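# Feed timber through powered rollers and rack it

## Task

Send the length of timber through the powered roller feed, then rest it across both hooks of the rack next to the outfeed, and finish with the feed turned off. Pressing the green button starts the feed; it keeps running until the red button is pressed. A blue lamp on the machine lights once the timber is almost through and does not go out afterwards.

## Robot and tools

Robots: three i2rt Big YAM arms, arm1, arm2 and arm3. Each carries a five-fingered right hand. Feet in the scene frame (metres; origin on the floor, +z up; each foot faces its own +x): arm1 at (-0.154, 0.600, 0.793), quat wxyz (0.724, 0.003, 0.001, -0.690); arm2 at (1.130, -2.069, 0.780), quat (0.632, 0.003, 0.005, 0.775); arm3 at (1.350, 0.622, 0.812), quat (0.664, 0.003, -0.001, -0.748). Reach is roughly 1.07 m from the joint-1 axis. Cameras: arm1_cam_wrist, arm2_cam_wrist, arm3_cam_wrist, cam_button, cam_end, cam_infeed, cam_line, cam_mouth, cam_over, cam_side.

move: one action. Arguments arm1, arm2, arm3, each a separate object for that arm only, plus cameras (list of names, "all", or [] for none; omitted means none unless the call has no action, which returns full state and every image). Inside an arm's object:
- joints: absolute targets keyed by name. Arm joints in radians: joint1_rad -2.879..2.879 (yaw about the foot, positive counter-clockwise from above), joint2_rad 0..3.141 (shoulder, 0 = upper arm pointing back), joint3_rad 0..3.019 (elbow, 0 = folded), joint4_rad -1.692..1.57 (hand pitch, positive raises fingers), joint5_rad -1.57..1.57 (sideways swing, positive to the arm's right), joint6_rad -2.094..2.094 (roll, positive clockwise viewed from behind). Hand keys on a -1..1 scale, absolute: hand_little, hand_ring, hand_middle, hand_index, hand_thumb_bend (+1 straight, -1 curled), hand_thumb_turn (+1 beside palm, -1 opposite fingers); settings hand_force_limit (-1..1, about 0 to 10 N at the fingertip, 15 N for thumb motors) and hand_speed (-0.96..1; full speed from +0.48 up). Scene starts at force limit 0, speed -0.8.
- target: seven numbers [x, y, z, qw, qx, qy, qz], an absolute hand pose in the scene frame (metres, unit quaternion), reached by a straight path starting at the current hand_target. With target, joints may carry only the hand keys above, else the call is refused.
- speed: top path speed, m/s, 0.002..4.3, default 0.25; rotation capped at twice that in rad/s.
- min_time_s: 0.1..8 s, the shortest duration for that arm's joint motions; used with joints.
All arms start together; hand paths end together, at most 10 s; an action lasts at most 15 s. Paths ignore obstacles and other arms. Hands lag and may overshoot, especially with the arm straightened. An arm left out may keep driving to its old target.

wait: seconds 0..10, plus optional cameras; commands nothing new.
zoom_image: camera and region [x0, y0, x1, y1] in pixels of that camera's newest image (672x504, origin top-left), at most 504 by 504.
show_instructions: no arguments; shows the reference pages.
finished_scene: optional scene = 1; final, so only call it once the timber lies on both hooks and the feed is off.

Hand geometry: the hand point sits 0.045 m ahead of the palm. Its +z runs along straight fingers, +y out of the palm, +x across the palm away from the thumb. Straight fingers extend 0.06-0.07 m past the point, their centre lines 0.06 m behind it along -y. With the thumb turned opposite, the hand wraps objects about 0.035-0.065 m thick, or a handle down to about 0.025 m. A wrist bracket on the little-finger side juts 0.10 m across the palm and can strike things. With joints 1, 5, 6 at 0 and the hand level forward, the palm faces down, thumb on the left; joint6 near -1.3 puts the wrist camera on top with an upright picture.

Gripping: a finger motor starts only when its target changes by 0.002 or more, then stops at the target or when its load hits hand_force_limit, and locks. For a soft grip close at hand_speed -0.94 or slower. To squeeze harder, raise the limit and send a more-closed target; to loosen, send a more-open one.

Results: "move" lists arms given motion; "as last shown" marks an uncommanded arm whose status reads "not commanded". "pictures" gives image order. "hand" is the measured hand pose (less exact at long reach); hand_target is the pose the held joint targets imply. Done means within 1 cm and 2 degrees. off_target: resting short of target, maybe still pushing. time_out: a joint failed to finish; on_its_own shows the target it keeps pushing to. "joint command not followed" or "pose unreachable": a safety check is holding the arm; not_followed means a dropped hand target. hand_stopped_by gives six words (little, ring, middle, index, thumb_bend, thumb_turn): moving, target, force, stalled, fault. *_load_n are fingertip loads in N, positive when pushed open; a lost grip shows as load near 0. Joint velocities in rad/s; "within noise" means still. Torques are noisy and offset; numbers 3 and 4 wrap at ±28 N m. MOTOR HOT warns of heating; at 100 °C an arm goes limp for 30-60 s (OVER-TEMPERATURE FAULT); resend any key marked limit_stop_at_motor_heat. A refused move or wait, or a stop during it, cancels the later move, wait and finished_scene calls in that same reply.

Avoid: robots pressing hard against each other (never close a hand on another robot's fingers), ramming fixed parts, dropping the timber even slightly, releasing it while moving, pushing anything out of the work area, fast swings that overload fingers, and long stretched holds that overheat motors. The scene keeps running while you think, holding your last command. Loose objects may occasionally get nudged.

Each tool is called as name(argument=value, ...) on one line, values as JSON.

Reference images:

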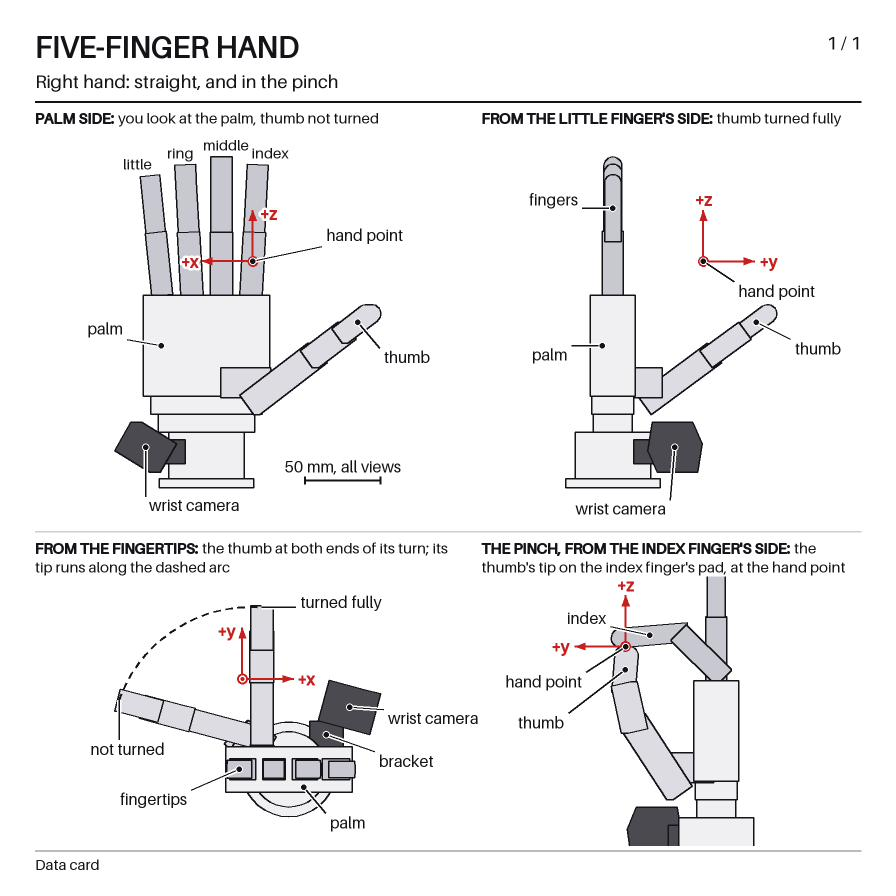

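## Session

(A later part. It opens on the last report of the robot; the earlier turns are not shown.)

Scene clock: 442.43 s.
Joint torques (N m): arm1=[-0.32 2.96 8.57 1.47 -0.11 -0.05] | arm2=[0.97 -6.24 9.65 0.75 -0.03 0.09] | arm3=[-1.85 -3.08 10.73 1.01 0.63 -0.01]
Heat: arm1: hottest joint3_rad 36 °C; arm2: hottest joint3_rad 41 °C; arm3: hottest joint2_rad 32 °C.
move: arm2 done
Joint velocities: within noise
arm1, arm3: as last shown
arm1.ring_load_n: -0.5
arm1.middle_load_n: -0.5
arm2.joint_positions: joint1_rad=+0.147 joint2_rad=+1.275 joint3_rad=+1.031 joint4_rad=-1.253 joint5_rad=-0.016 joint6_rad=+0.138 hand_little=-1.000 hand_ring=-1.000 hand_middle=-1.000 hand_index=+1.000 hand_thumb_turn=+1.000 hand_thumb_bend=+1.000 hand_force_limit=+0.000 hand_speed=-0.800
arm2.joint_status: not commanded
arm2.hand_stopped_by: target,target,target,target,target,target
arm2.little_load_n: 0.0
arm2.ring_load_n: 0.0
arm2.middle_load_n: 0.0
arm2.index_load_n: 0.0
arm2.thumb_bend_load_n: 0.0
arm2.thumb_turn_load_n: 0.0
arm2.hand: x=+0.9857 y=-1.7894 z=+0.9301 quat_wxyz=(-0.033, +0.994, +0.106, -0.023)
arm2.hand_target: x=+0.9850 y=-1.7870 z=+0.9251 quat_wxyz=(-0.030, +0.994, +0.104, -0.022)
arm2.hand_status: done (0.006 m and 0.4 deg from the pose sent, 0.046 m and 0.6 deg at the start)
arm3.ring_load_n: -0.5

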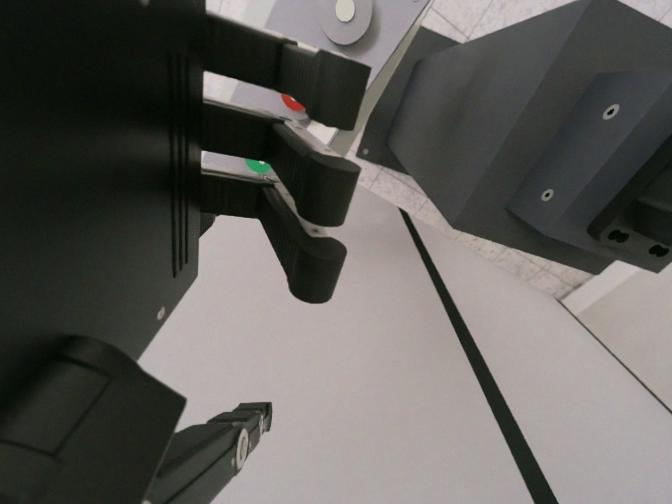

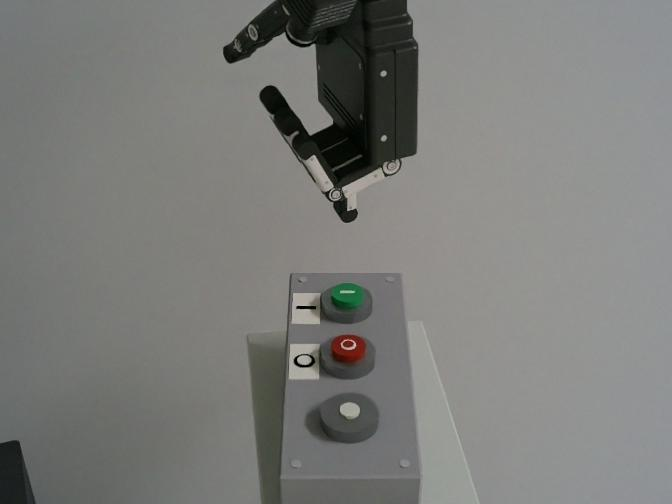

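move(arm3={"target": [1.68, 0.40, 1.02, 0, 0, 0.924, -0.383], "speed": 0.25, "joints": {"hand_thumb_turn": 1}}, arm2={"target": [0.985, -1.787, 0.9, -0.03, 0.994, 0.104, -0.022], "speed": 0.1}, cameras=["arm3_cam_wrist", "cam_button", "cam_infeed", "cam_line"])

zoom_image(camera="arm3_cam_wrist", region=[230, 0, 630, 400])

zoom_image(camera="cam_infeed", region=[250, 100, 560, 300])

Scene clock: 529.57 s.
Joint torques (N m): arm1=[-0.26 2.96 8.58 1.46 -0.11 -0.06] | arm2=[0.97 -6.48 9.33 0.75 -0.02 0.07] | arm3=[-0.73 -6.01 10.85 1.14 0.65 0.05]
Heat: arm1: hottest joint3_rad 36 °C; arm2: hottest joint3_rad 40 °C; arm3: hottest joint2_rad 32 °C.
move: arm2 done; arm3 done
Joint velocities: within noise
arm1: as last shown
arm1.ring_load_n: 0.0
arm2.joint_positions: joint1_rad=+0.147 joint2_rad=+1.295 joint3_rad=+0.982 joint4_rad=-1.182 joint5_rad=-0.016 joint6_rad=+0.138 hand_little=-1.000 hand_ring=-1.000 hand_middle=-1.000 hand_index=+1.000 hand_thumb_turn=+1.000 hand_thumb_bend=+1.000 hand_force_limit=+0.000 hand_speed=-0.800
arm2.joint_status: not commanded
arm2.hand_stopped_by: target,target,target,target,target,target
arm2.little_load_n: 0.0
arm2.ring_load_n: 0.0
arm2.middle_load_n: 0.0
arm2.index_load_n: 0.0
arm2.thumb_bend_load_n: 0.0
arm2.thumb_turn_load_n: 0.0
arm2.hand: x=+0.9852 y=-1.7888 z=+0.9055 quat_wxyz=(-0.033, +0.994, +0.106, -0.023)
arm2.hand_target: x=+0.9850 y=-1.7870 z=+0.9001 quat_wxyz=(-0.030, +0.994, +0.104, -0.022)
arm2.hand_status: done (0.006 m and 0.4 deg from the pose sent, 0.030 m and 0.4 deg at the start)
arm3.joint_positions: joint1_rad=+1.287 joint2_rad=+1.130 joint3_rad=+1.000 joint4_rad=-1.094 joint5_rad=+0.711 joint6_rad=+1.026 hand_little=+1.000 hand_ring=+1.000 hand_middle=+1.000 hand_index=+1.000 hand_thumb_turn=+1.000 hand_thumb_bend=+1.000 hand_force_limit=+0.000 hand_speed=-0.400
arm3.joint_status: all done
arm3.hand_stopped_by: target,target,target,target,target,target
arm3.little_load_n: 0.0
arm3.ring_load_n: -0.5
arm3.middle_load_n: 0.0
arm3.index_load_n: 0.0
arm3.thumb_bend_load_n: 0.0
arm3.thumb_turn_load_n: 0.0
arm3.hand: x=+1.6746 y=+0.4008 z=+1.0149 quat_wxyz=(+0.010, +0.005, -0.926, +0.378)
arm3.hand_target: x=+1.6800 y=+0.4001 z=+1.0200 quat_wxyz=(+0.000, +0.000, -0.924, +0.383)
arm3.hand_status: done (0.008 m and 1.4 deg from the pose sent, 0.101 m and 1.5 deg at the start)

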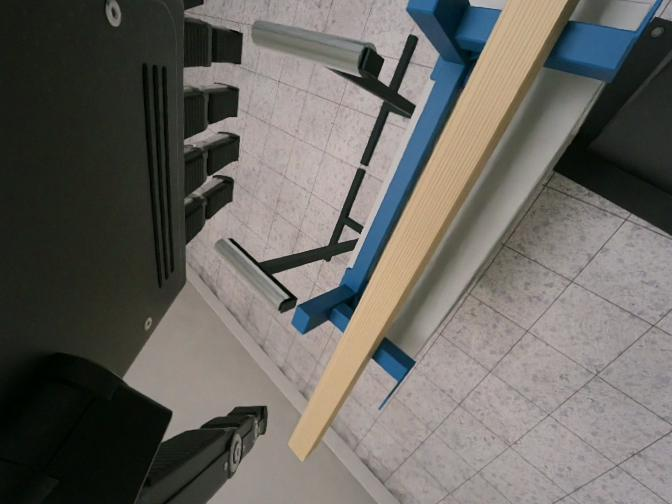

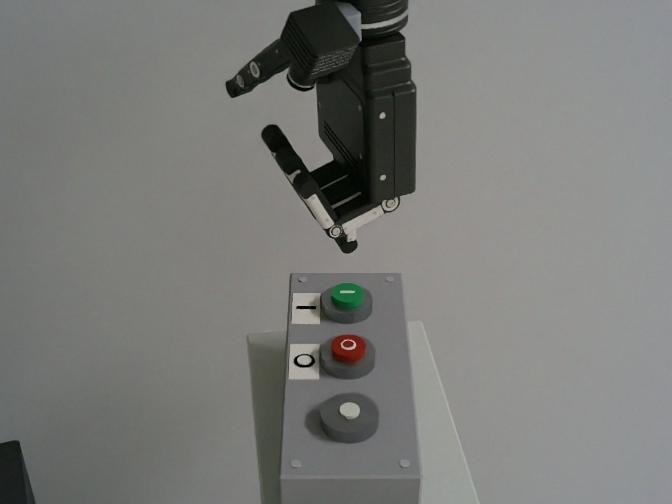

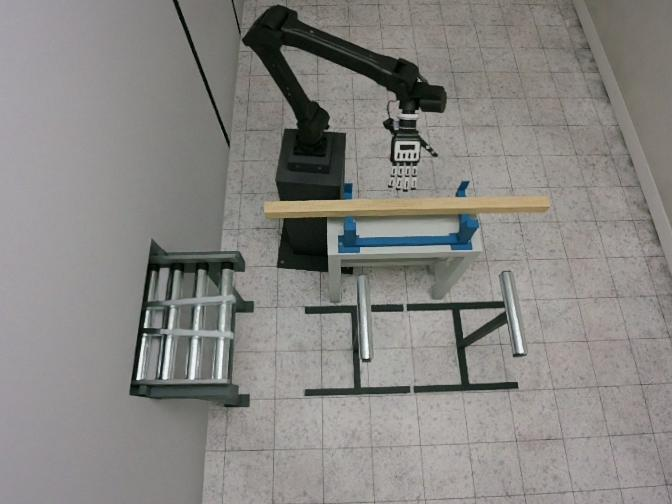

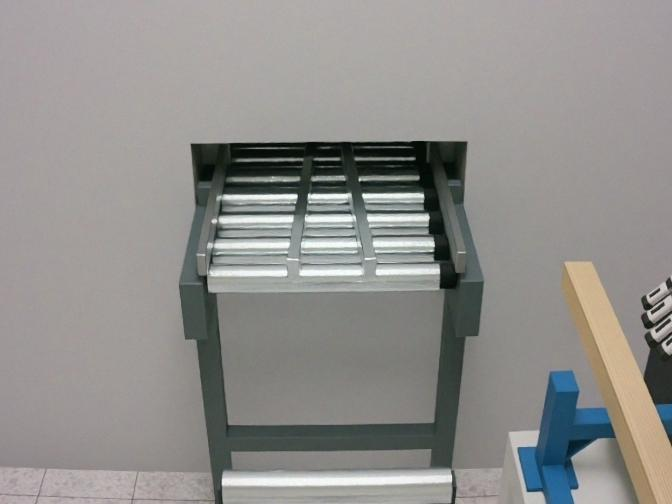

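Scaled by 1.260 from the camera's image (finer frame: 960x720).

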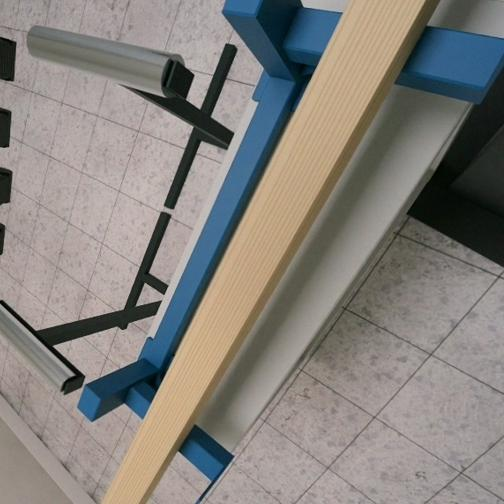

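Scaled by 1.626 from the camera's image (finer frame: 960x720).

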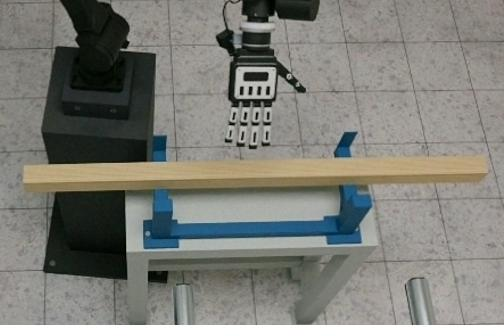

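move(arm3={"target": [1.68, 0.362, 0.98, 0, 0, 1, 0], "speed": 0.2, "joints": {"hand_thumb_turn": -1, "hand_little": 0.5, "hand_ring": 0.5, "hand_middle": 0.5, "hand_index": 0.5}}, cameras=["arm3_cam_wrist", "cam_infeed", "cam_line"])

zoom_image(camera="cam_infeed", region=[330, 100, 500, 260])

Scene clock: 643.10 s.
Joint torques (N m): arm1=[-0.26 2.96 8.57 1.48 -0.11 -0.06] | arm2=[1.08 -6.42 9.35 0.73 -0.02 0.09] | arm3=[-2.67 -9.05 12.57 -0.35 -0.25 -0.11]
Heat: arm1: hottest joint3_rad 36 °C; arm2: hottest joint3_rad 42 °C; arm3: hottest joint2_rad 32 °C.
move: arm3 off_target
Joint velocities: within noise
arm1, arm2: as last shown
arm1.middle_load_n: 0.0
arm3.joint_positions: joint1_rad=+0.878 joint2_rad=+1.488 joint3_rad=+1.264 joint4_rad=-1.360 joint5_rad=+0.010 joint6_rad=+0.764 hand_little=+0.500 hand_ring=+0.500 hand_middle=+0.500 hand_index=+0.500 hand_thumb_turn=-1.000 hand_thumb_bend=+1.000 hand_force_limit=+0.000 hand_speed=-0.400
arm3.joint_status: all done
arm3.hand_stopped_by: target,target,target,target,target,target
arm3.little_load_n: 0.0
arm3.ring_load_n: 0.0
arm3.middle_load_n: 0.0
arm3.index_load_n: 0.0
arm3.thumb_bend_load_n: 0.0
arm3.thumb_turn_load_n: 0.0
arm3.hand: x=+1.6729 y=+0.3708 z=+0.9734 quat_wxyz=(+0.005, -0.002, -1.000, -0.002)
arm3.hand_target: x=+1.6797 y=+0.3622 z=+0.9799 quat_wxyz=(+0.000, +0.000, -1.000, +0.000)
arm3.hand_status: off_target (0.013 m and 0.7 deg from the pose sent, 0.052 m and 44.5 deg at the start)

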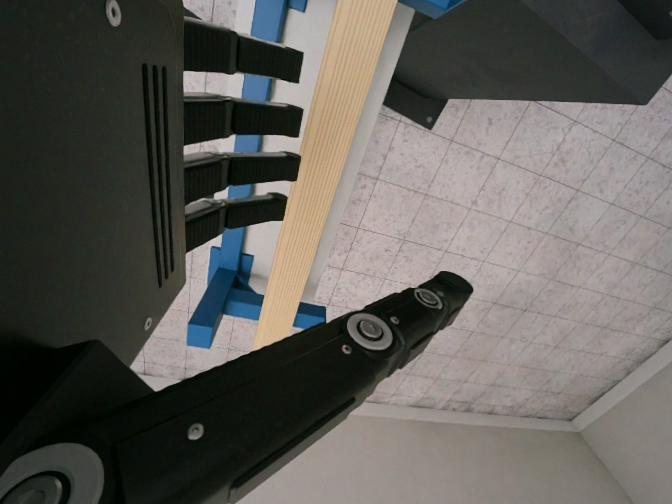

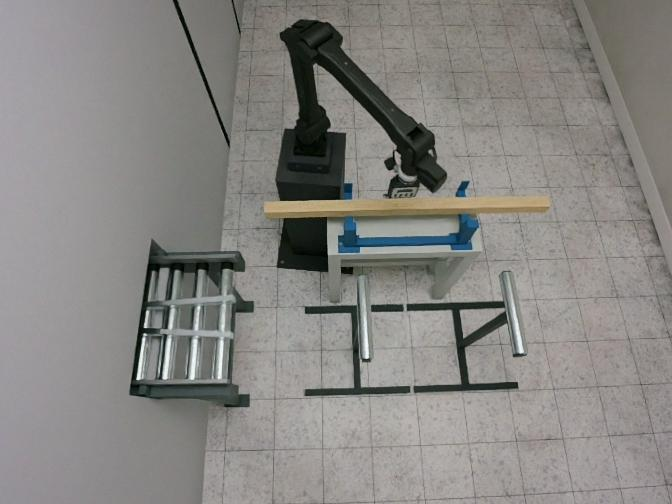

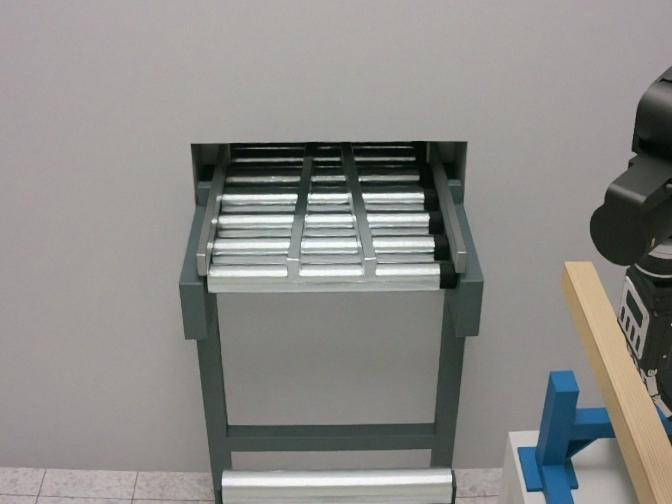

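Scaled by 2.965 from the camera's image (finer frame: 960x720).

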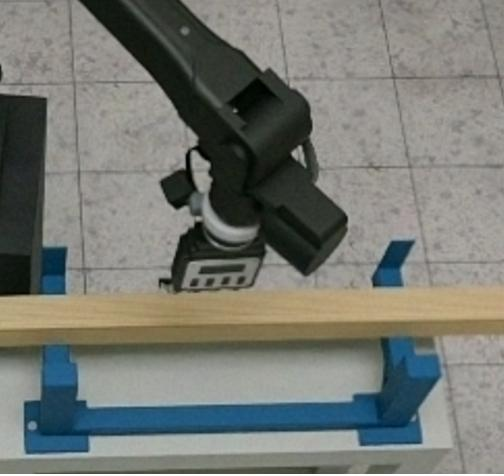

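zoom_image(camera="arm3_cam_wrist", region=[180, 0, 420, 360])

zoom_image(camera="cam_line", region=[500, 150, 672, 504])

zoom_image(camera="cam_infeed", region=[360, 140, 460, 240])

Scaled by 1.400 from the camera's image (finer frame: 960x720).

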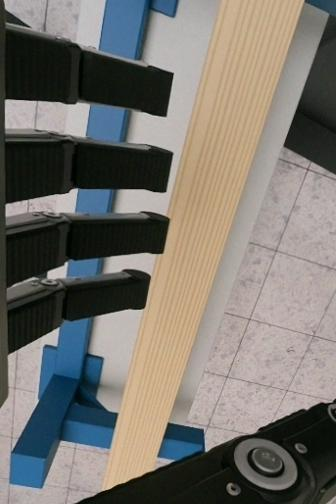

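Scaled by 1.424 from the camera's image (finer frame: 960x720).

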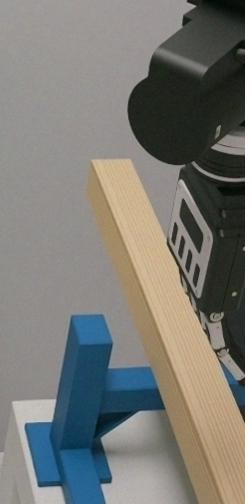

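Scaled by 5.040 from the camera's image (finer frame: 960x720).

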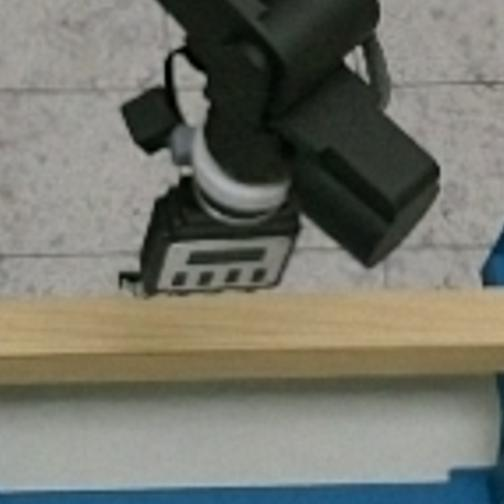

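zoom_image(camera="cam_infeed", region=[375, 160, 435, 220])

zoom_image(camera="cam_line", region=[600, 300, 672, 440])

zoom_image(camera="arm3_cam_wrist", region=[240, 20, 360, 240])

Scaled by 8.400 from the camera's image (finer frame: 960x720).

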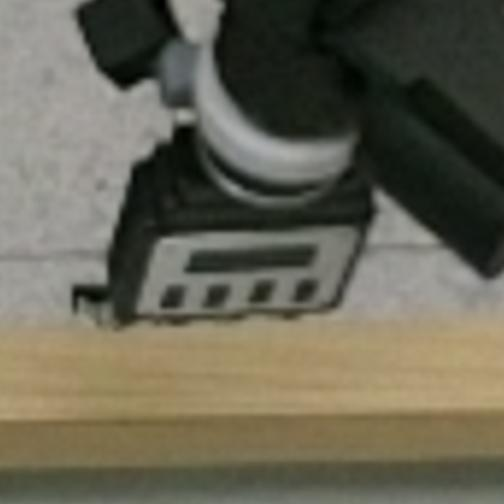

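Scaled by 3.600 from the camera's image (finer frame: 960x720).

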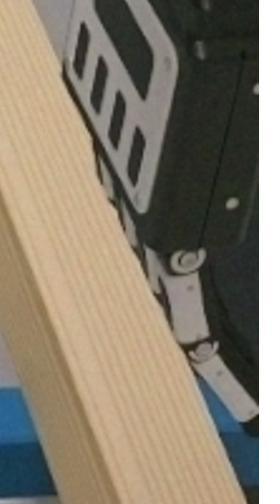

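Scaled by 2.291 from the camera's image (finer frame: 960x720).

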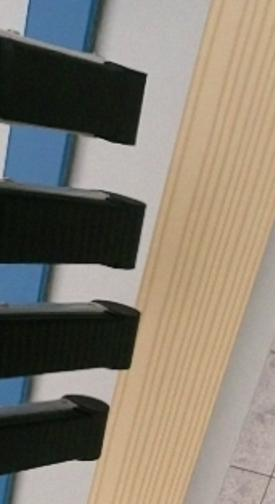

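move(arm3={"target": [1.68, 0.362, 1.06, 0, 0, 1, 0], "speed": 0.2}, cameras=["arm3_cam_wrist", "cam_infeed", "cam_line"])

zoom_image(camera="arm3_cam_wrist", region=[180, 0, 420, 360])

zoom_image(camera="cam_infeed", region=[360, 120, 460, 220])

Scene clock: 803.47 s.
Joint torques (N m): arm1=[-0.32 2.96 8.57 1.47 -0.11 -0.05] | arm2=[0.97 -6.48 9.39 0.68 -0.01 0.09] | arm3=[-1.26 -11.63 12.07 -0.21 -0.17 -0.04]
Heat: arm1: hottest joint3_rad 36 °C; arm2: hottest joint3_rad 42 °C; arm3: hottest joint3_rad 36 °C.
move: arm3 off_target
Joint velocities: within noise
arm1.joint_positions: joint1_rad=+0.856 joint2_rad=+0.621 joint3_rad=+1.410 joint4_rad=-1.585 joint5_rad=-0.098 joint6_rad=-0.872 hand_little=+1.000 hand_ring=+1.000 hand_middle=+1.000 hand_index=+1.000 hand_thumb_turn=+1.000 hand_thumb_bend=+1.000 hand_force_limit=+0.000 hand_speed=-0.800
arm1.joint_status: not commanded
arm1.hand_stopped_by: target,target,target,target,target,target
arm1.little_load_n: 0.0
arm1.ring_load_n: 0.0
arm1.middle_load_n: 0.0
arm1.index_load_n: 0.0
arm1.thumb_bend_load_n: 0.0
arm1.thumb_turn_load_n: 0.0
arm1.hand: x=-0.0293 y=+0.4880 z=+1.2334 quat_wxyz=(-0.054, +0.728, -0.570, +0.376)
arm1.hand_target: x=-0.0294 y=+0.4880 z=+1.2402 quat_wxyz=(-0.054, +0.726, -0.568, +0.385)
arm1.hand_status: not commanded
arm2: as last shown
arm3.joint_positions: joint1_rad=+0.878 joint2_rad=+1.486 joint3_rad=+1.458 joint4_rad=-1.569 joint5_rad=+0.009 joint6_rad=+0.763 hand_little=+0.500 hand_ring=+0.500 hand_middle=+0.500 hand_index=+0.500 hand_thumb_turn=-1.000 hand_thumb_bend=+1.000 hand_force_limit=+0.000 hand_speed=-0.400
arm3.joint_status: not commanded
arm3.hand_stopped_by: target,target,target,target,target,target
arm3.little_load_n: 0.0
arm3.ring_load_n: 0.0
arm3.middle_load_n: 0.0
arm3.index_load_n: 0.0
arm3.thumb_bend_load_n: 0.0
arm3.thumb_turn_load_n: 0.0
arm3.hand: x=+1.6761 y=+0.3671 z=+1.0480 quat_wxyz=(+0.010, -0.002, -1.000, -0.007)
arm3.hand_target: x=+1.6798 y=+0.3622 z=+1.0599 quat_wxyz=(+0.000, +0.000, -1.000, +0.000)
arm3.hand_status: off_target (0.014 m and 1.4 deg from the pose sent, 0.087 m and 0.7 deg at the start)

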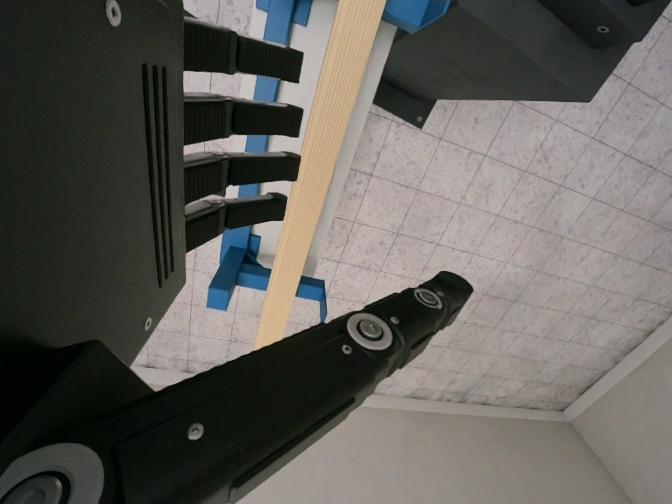

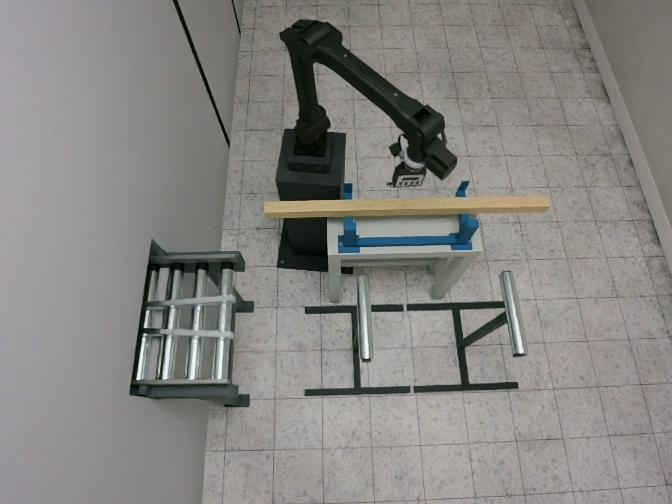

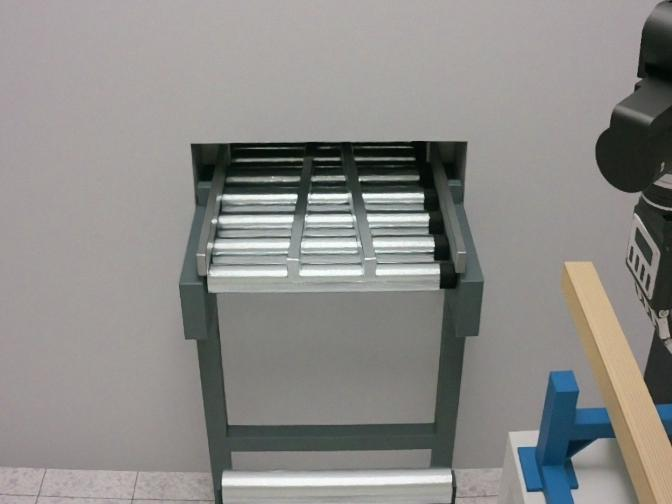

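Scaled by 1.400 from the camera's image (finer frame: 960x720).

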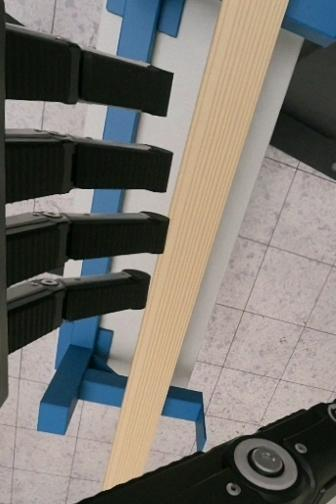

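Scaled by 5.040 from the camera's image (finer frame: 960x720).

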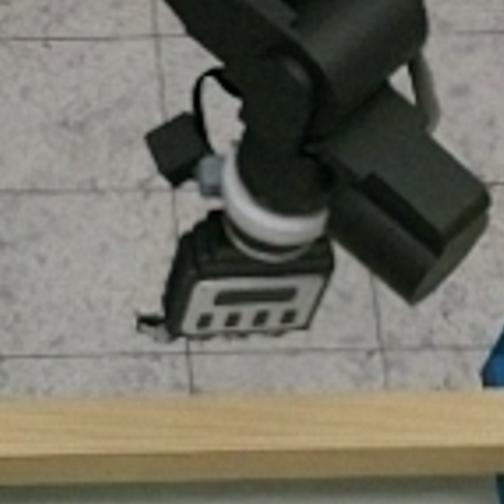

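move(arm3={"target": [1.703, 0.372, 0.94, 0, 0, 1, 0], "speed": 0.2, "joints": {"hand_little": 0.85, "hand_ring": 0.85, "hand_middle": 0.85, "hand_index": 0.85}}, cameras=["arm3_cam_wrist", "cam_infeed"])

zoom_image(camera="arm3_cam_wrist", region=[180, 0, 480, 360])

zoom_image(camera="cam_infeed", region=[360, 140, 460, 240])

Scene clock: 849.37 s.
Joint torques (N m): arm1=[-0.32 2.96 8.58 1.47 -0.11 -0.05] | arm2=[0.85 -6.53 9.36 0.7 -0.01 0.08] | arm3=[-1.03 -10.87 9.68 0.34 -0.21 0.08]
Heat: arm1: hottest joint3_rad 36 °C; arm2: hottest joint3_rad 42 °C; arm3: hottest joint2_rad 33 °C.
move: arm3 done
Joint velocities: within noise
arm1, arm2: as last shown
arm3.joint_positions: joint1_rad=+0.920 joint2_rad=+1.543 joint3_rad=+1.245 joint4_rad=-1.276 joint5_rad=+0.009 joint6_rad=+0.800 hand_little=+0.850 hand_ring=+0.850 hand_middle=+0.850 hand_index=+0.850 hand_thumb_turn=-1.000 hand_thumb_bend=+1.000 hand_force_limit=+0.000 hand_speed=-0.400
arm3.joint_status: all done
arm3.hand_stopped_by: target,target,target,target,target,target
arm3.little_load_n: 0.0
arm3.ring_load_n: 0.0
arm3.middle_load_n: 0.0
arm3.index_load_n: 0.0
arm3.thumb_bend_load_n: 0.0
arm3.thumb_turn_load_n: 0.0
arm3.hand: x=+1.6975 y=+0.3722 z=+0.9438 quat_wxyz=(+0.001, +0.001, -1.000, +0.001)
arm3.hand_target: x=+1.7029 y=+0.3721 z=+0.9401 quat_wxyz=(+0.000, +0.000, -1.000, +0.000)
arm3.hand_status: done (0.007 m and 0.2 deg from the pose sent, 0.111 m and 1.4 deg at the start)

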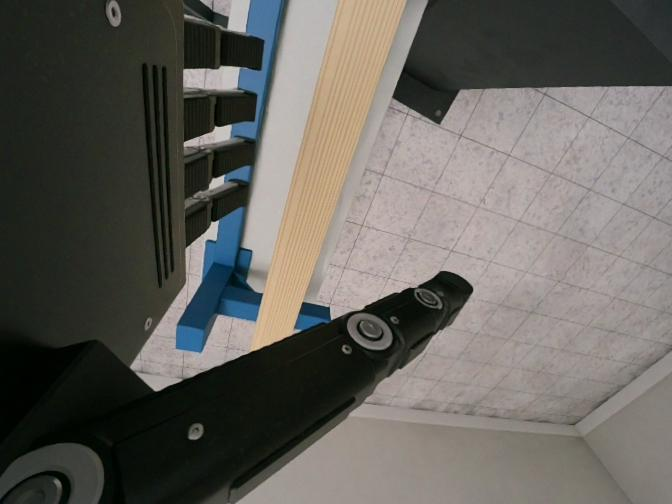

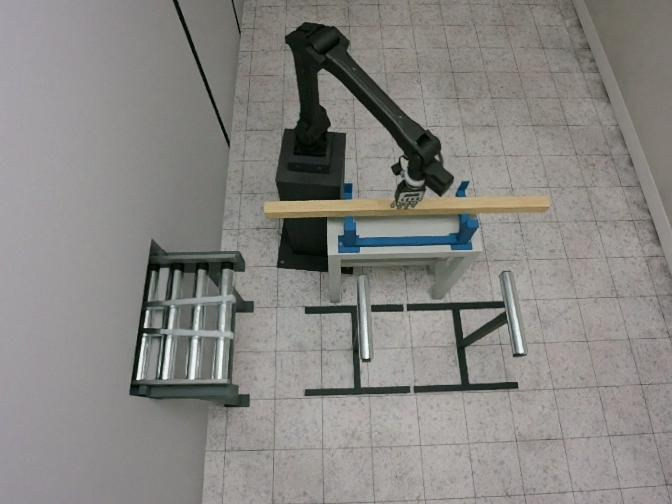

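Scaled by 1.400 from the camera's image (finer frame: 960x720).

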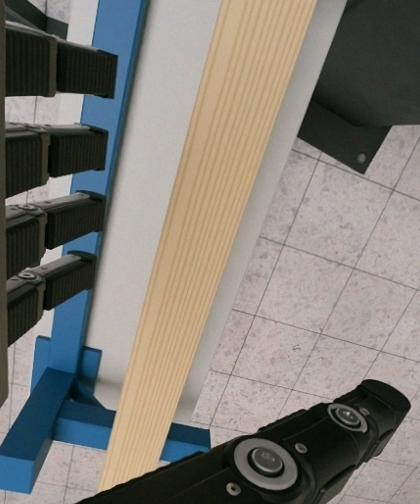

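Scaled by 5.040 from the camera's image (finer frame: 960x720).

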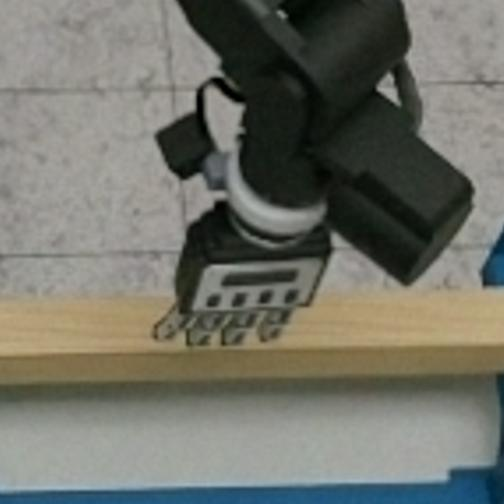

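move(arm3={"target": [1.705, 0.376, 0.84, 0, 0, 1, 0], "speed": 0.12}, cameras=["arm3_cam_wrist", "cam_infeed", "cam_line"])

zoom_image(camera="arm3_cam_wrist", region=[180, 0, 540, 360])

zoom_image(camera="cam_infeed", region=[360, 140, 460, 240])

zoom_image(camera="cam_line", region=[532, 250, 672, 504])

Scene clock: 866.03 s.
Joint torques (N m): arm1=[-0.26 2.96 8.57 1.47 -0.11 -0.06] | arm2=[0.91 -6.42 9.44 0.7 -0.03 0.11] | arm3=[-0.79 -10.75 8.2 0.43 -0.2 0.04]
Heat: arm1: hottest joint3_rad 36 °C; arm2: hottest joint3_rad 42 °C; arm3: hottest joint2_rad 33 °C.
move: arm3 done
Joint velocities: within noise
arm1, arm2: as last shown
arm3.joint_positions: joint1_rad=+0.927 joint2_rad=+1.646 joint3_rad=+1.094 joint4_rad=-1.013 joint5_rad=+0.009 joint6_rad=+0.809 hand_little=+0.850 hand_ring=+0.850 hand_middle=+0.850 hand_index=+0.850 hand_thumb_turn=-1.000 hand_thumb_bend=+1.000 hand_force_limit=+0.000 hand_speed=-0.400
arm3.joint_status: not commanded
arm3.hand_stopped_by: target,target,target,target,target,target
arm3.little_load_n: 0.0
arm3.ring_load_n: 0.5
arm3.middle_load_n: 0.0
arm3.index_load_n: 0.0
arm3.thumb_bend_load_n: 0.0
arm3.thumb_turn_load_n: 0.0
arm3.hand: x=+1.7011 y=+0.3735 z=+0.8472 quat_wxyz=(-0.002, -0.001, -1.000, +0.004)
arm3.hand_target: x=+1.7047 y=+0.3761 z=+0.8401 quat_wxyz=(+0.000, +0.000, -1.000, +0.000)
arm3.hand_status: done (0.009 m and 0.5 deg from the pose sent, 0.104 m and 0.2 deg at the start)

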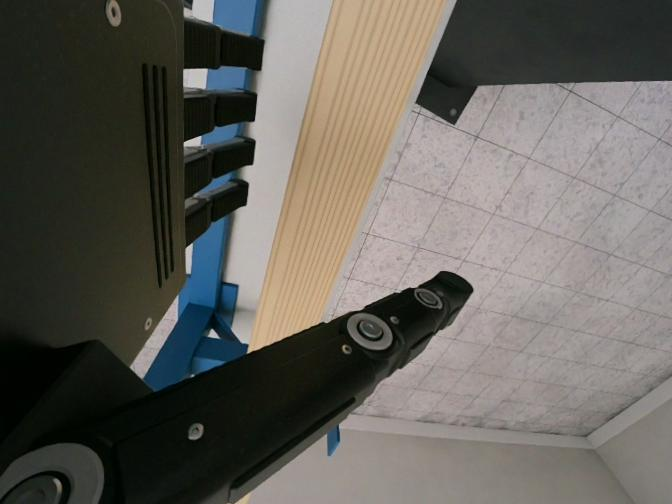

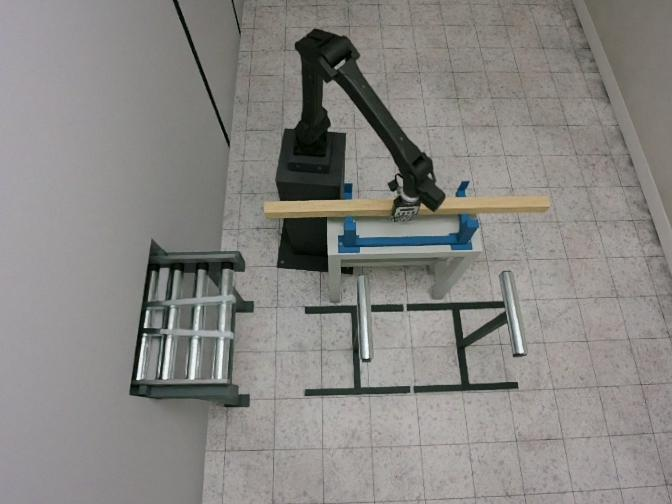

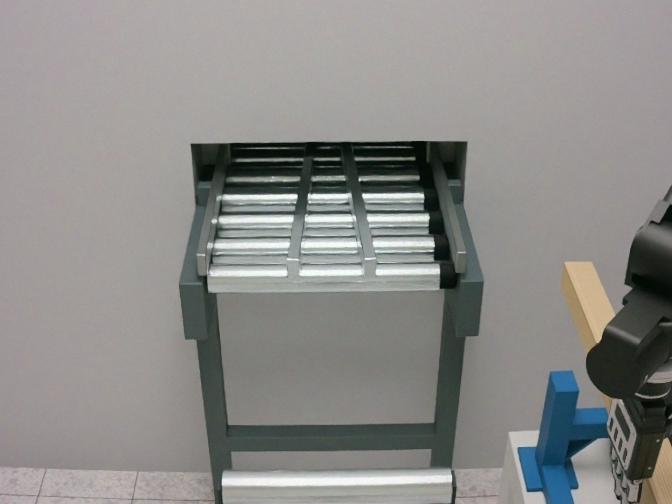

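Scaled by 1.400 from the camera's image (finer frame: 960x720).

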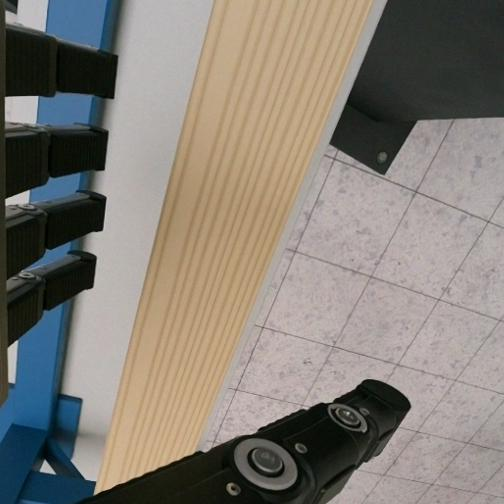

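Scaled by 5.040 from the camera's image (finer frame: 960x720).

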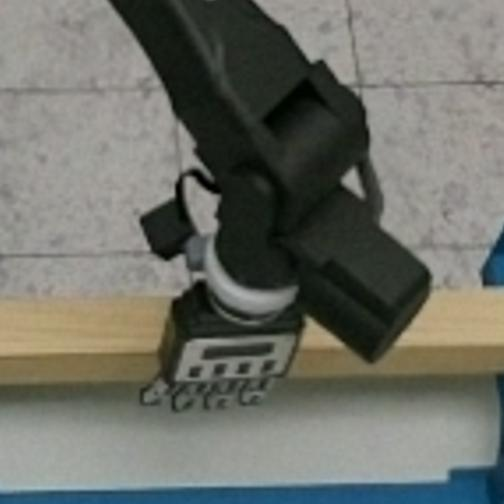

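Scaled by 1.984 from the camera's image (finer frame: 960x720).

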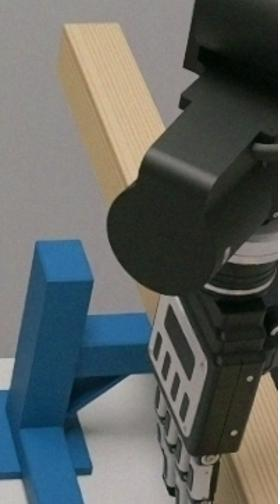

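move(arm3={"target": [1.705, 0.377, 0.785, 0, 0, 1, 0], "speed": 0.1}, cameras=["arm3_cam_wrist", "cam_infeed", "cam_line"])

zoom_image(camera="arm3_cam_wrist", region=[180, 0, 540, 360])

zoom_image(camera="cam_line", region=[532, 250, 672, 504])

Scene clock: 883.93 s.
Joint torques (N m): arm1=[-0.32 2.96 8.57 1.47 -0.11 -0.06] | arm2=[0.91 -6.3 9.43 0.69 -0.03 0.09] | arm3=[-1.55 -11.52 7.68 0.4 -0.23 0.06]
Heat: arm1: hottest joint3_rad 36 °C; arm2: hottest joint3_rad 42 °C; arm3: hottest joint2_rad 34 °C.
move: arm3 done
Joint velocities: within noise
arm1, arm2: as last shown
arm2.little_load_n: 0.5
arm2.ring_load_n: 0.5
arm3.joint_positions: joint1_rad=+0.928 joint2_rad=+1.735 joint3_rad=+1.038 joint4_rad=-0.867 joint5_rad=+0.009 joint6_rad=+0.810 hand_little=+0.850 hand_ring=+0.850 hand_middle=+0.850 hand_index=+0.850 hand_thumb_turn=-1.000 hand_thumb_bend=+1.000 hand_force_limit=+0.000 hand_speed=-0.400
arm3.joint_status: not commanded
arm3.hand_stopped_by: target,target,target,target,target,target
arm3.little_load_n: 0.0
arm3.ring_load_n: 0.0
arm3.middle_load_n: 0.0
arm3.index_load_n: 0.0
arm3.thumb_bend_load_n: 0.0
arm3.thumb_turn_load_n: 0.0
arm3.hand: x=+1.7020 y=+0.3738 z=+0.7924 quat_wxyz=(-0.002, -0.001, -1.000, +0.004)
arm3.hand_target: x=+1.7049 y=+0.3771 z=+0.7851 quat_wxyz=(+0.000, +0.000, -1.000, +0.000)
arm3.hand_status: done (0.009 m and 0.6 deg from the pose sent, 0.063 m and 0.6 deg at the start)

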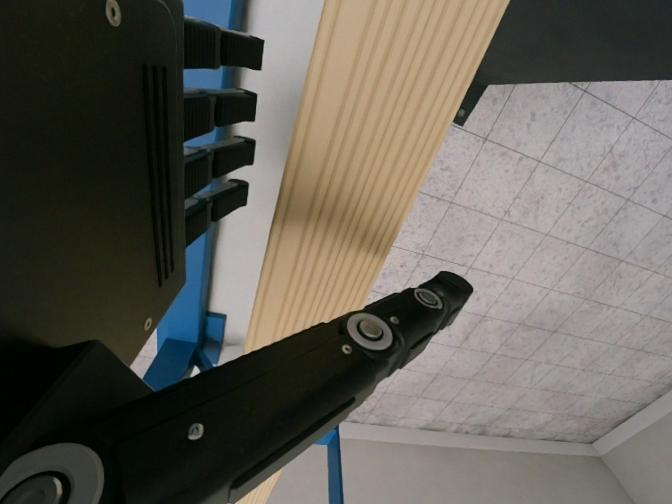

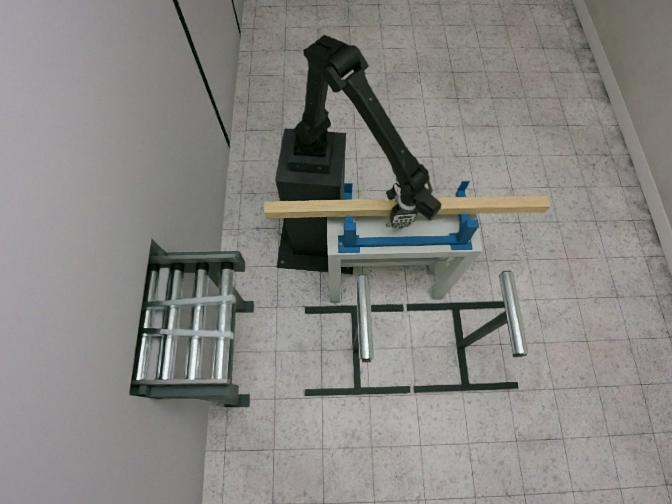

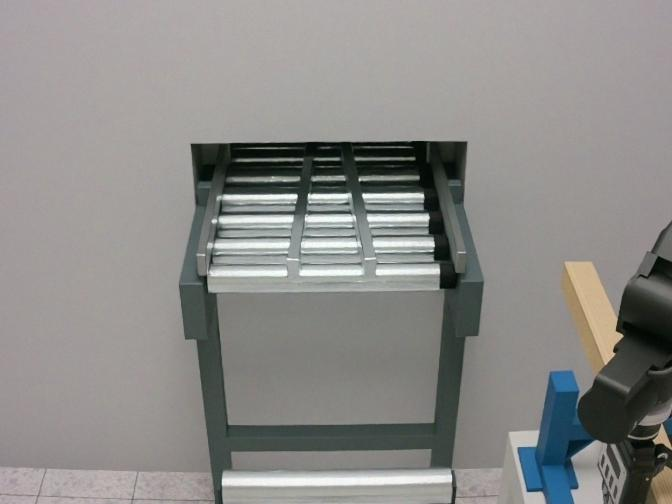

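Scaled by 1.400 from the camera's image (finer frame: 960x720).

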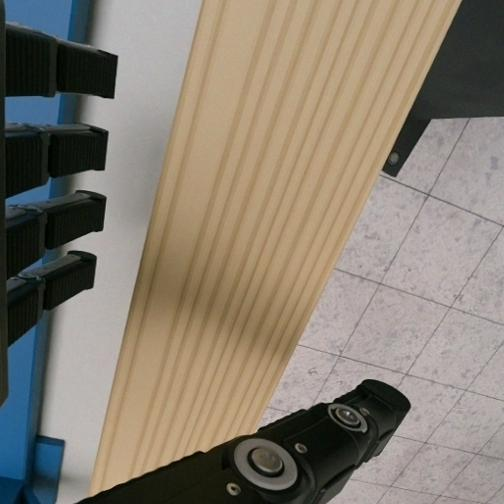

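Scaled by 1.984 from the camera's image (finer frame: 960x720).

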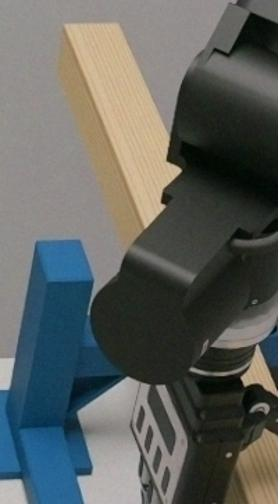

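move(arm3={"joints": {"hand_speed": -0.85, "hand_force_limit": -0.4, "hand_little": 0.2, "hand_ring": 0.2, "hand_middle": 0.2, "hand_index": 0.2, "hand_thumb_bend": 0.4}}, cameras=["arm3_cam_wrist", "cam_infeed"])

zoom_image(camera="arm3_cam_wrist", region=[180, 0, 540, 360])

Scene clock: 909.77 s.
Joint torques (N m): arm1=[-0.32 2.96 8.57 1.47 -0.11 -0.05] | arm2=[0.91 -6.65 9.39 0.76 -0.02 0.08] | arm3=[-0.21 -12.04 7.49 -0.05 -0.41 0.07]
Heat: arm1: hottest joint3_rad 36 °C; arm2: hottest joint3_rad 42 °C; arm3: hottest joint2_rad 34 °C.
move: arm3 off_target
Joint velocities: within noise
arm1, arm2: as last shown
arm2.little_load_n: 0.0
arm2.ring_load_n: 0.0
arm3.joint_positions: joint1_rad=+0.928 joint2_rad=+1.743 joint3_rad=+1.038 joint4_rad=-0.860 joint5_rad=+0.013 joint6_rad=+0.812 hand_little=+0.200 hand_ring=+0.202 hand_middle=+0.212 hand_index=+0.241 hand_thumb_turn=-1.000 hand_thumb_bend=+0.681 hand_force_limit=-0.400 hand_speed=-0.850
arm3.joint_status: hand_index off_target (ended at +0.241, target +0.200); hand_thumb_bend off_target (ended at +0.681, target +0.400); the others done
arm3.hand_stopped_by: target,force,force,force,force,target
arm3.little_load_n: 2.0
arm3.ring_load_n: 3.5
arm3.middle_load_n: 2.5
arm3.index_load_n: 0.5
arm3.thumb_bend_load_n: 6.5
arm3.thumb_turn_load_n: 1.0
arm3.hand: x=+1.7021 y=+0.3727 z=+0.7884 quat_wxyz=(+0.000, -0.001, -1.000, +0.006)
arm3.hand_target: x=+1.7048 y=+0.3771 z=+0.7851 quat_wxyz=(+0.000, +0.000, -1.000, +0.000)
arm3.hand_status: not commanded

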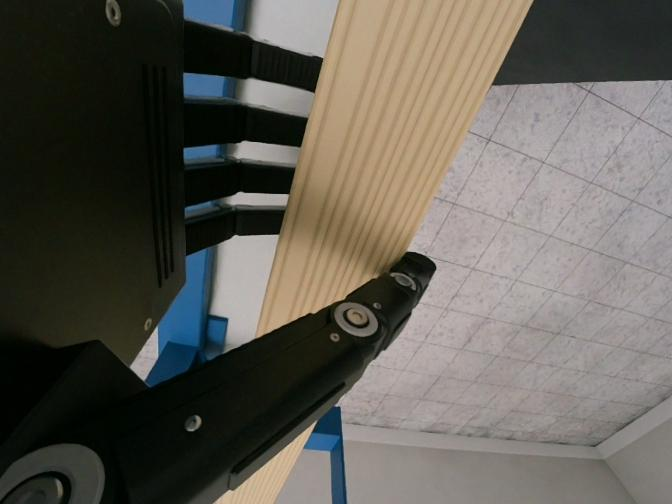

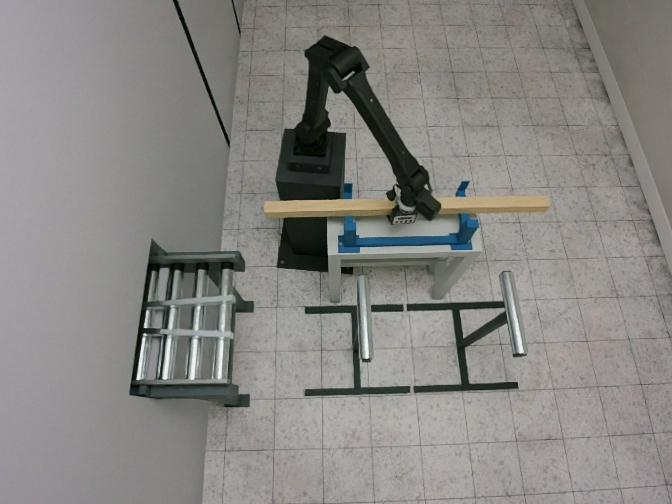

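Scaled by 1.400 from the camera's image (finer frame: 960x720).

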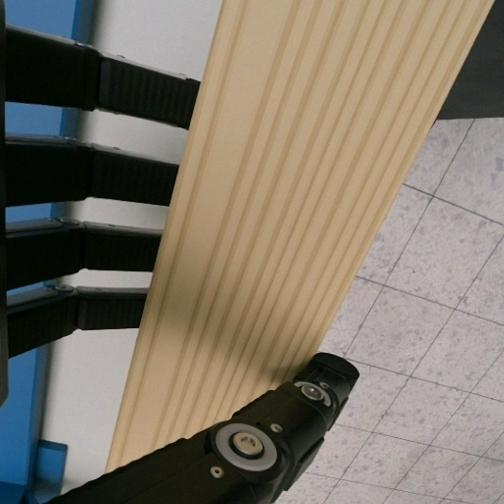

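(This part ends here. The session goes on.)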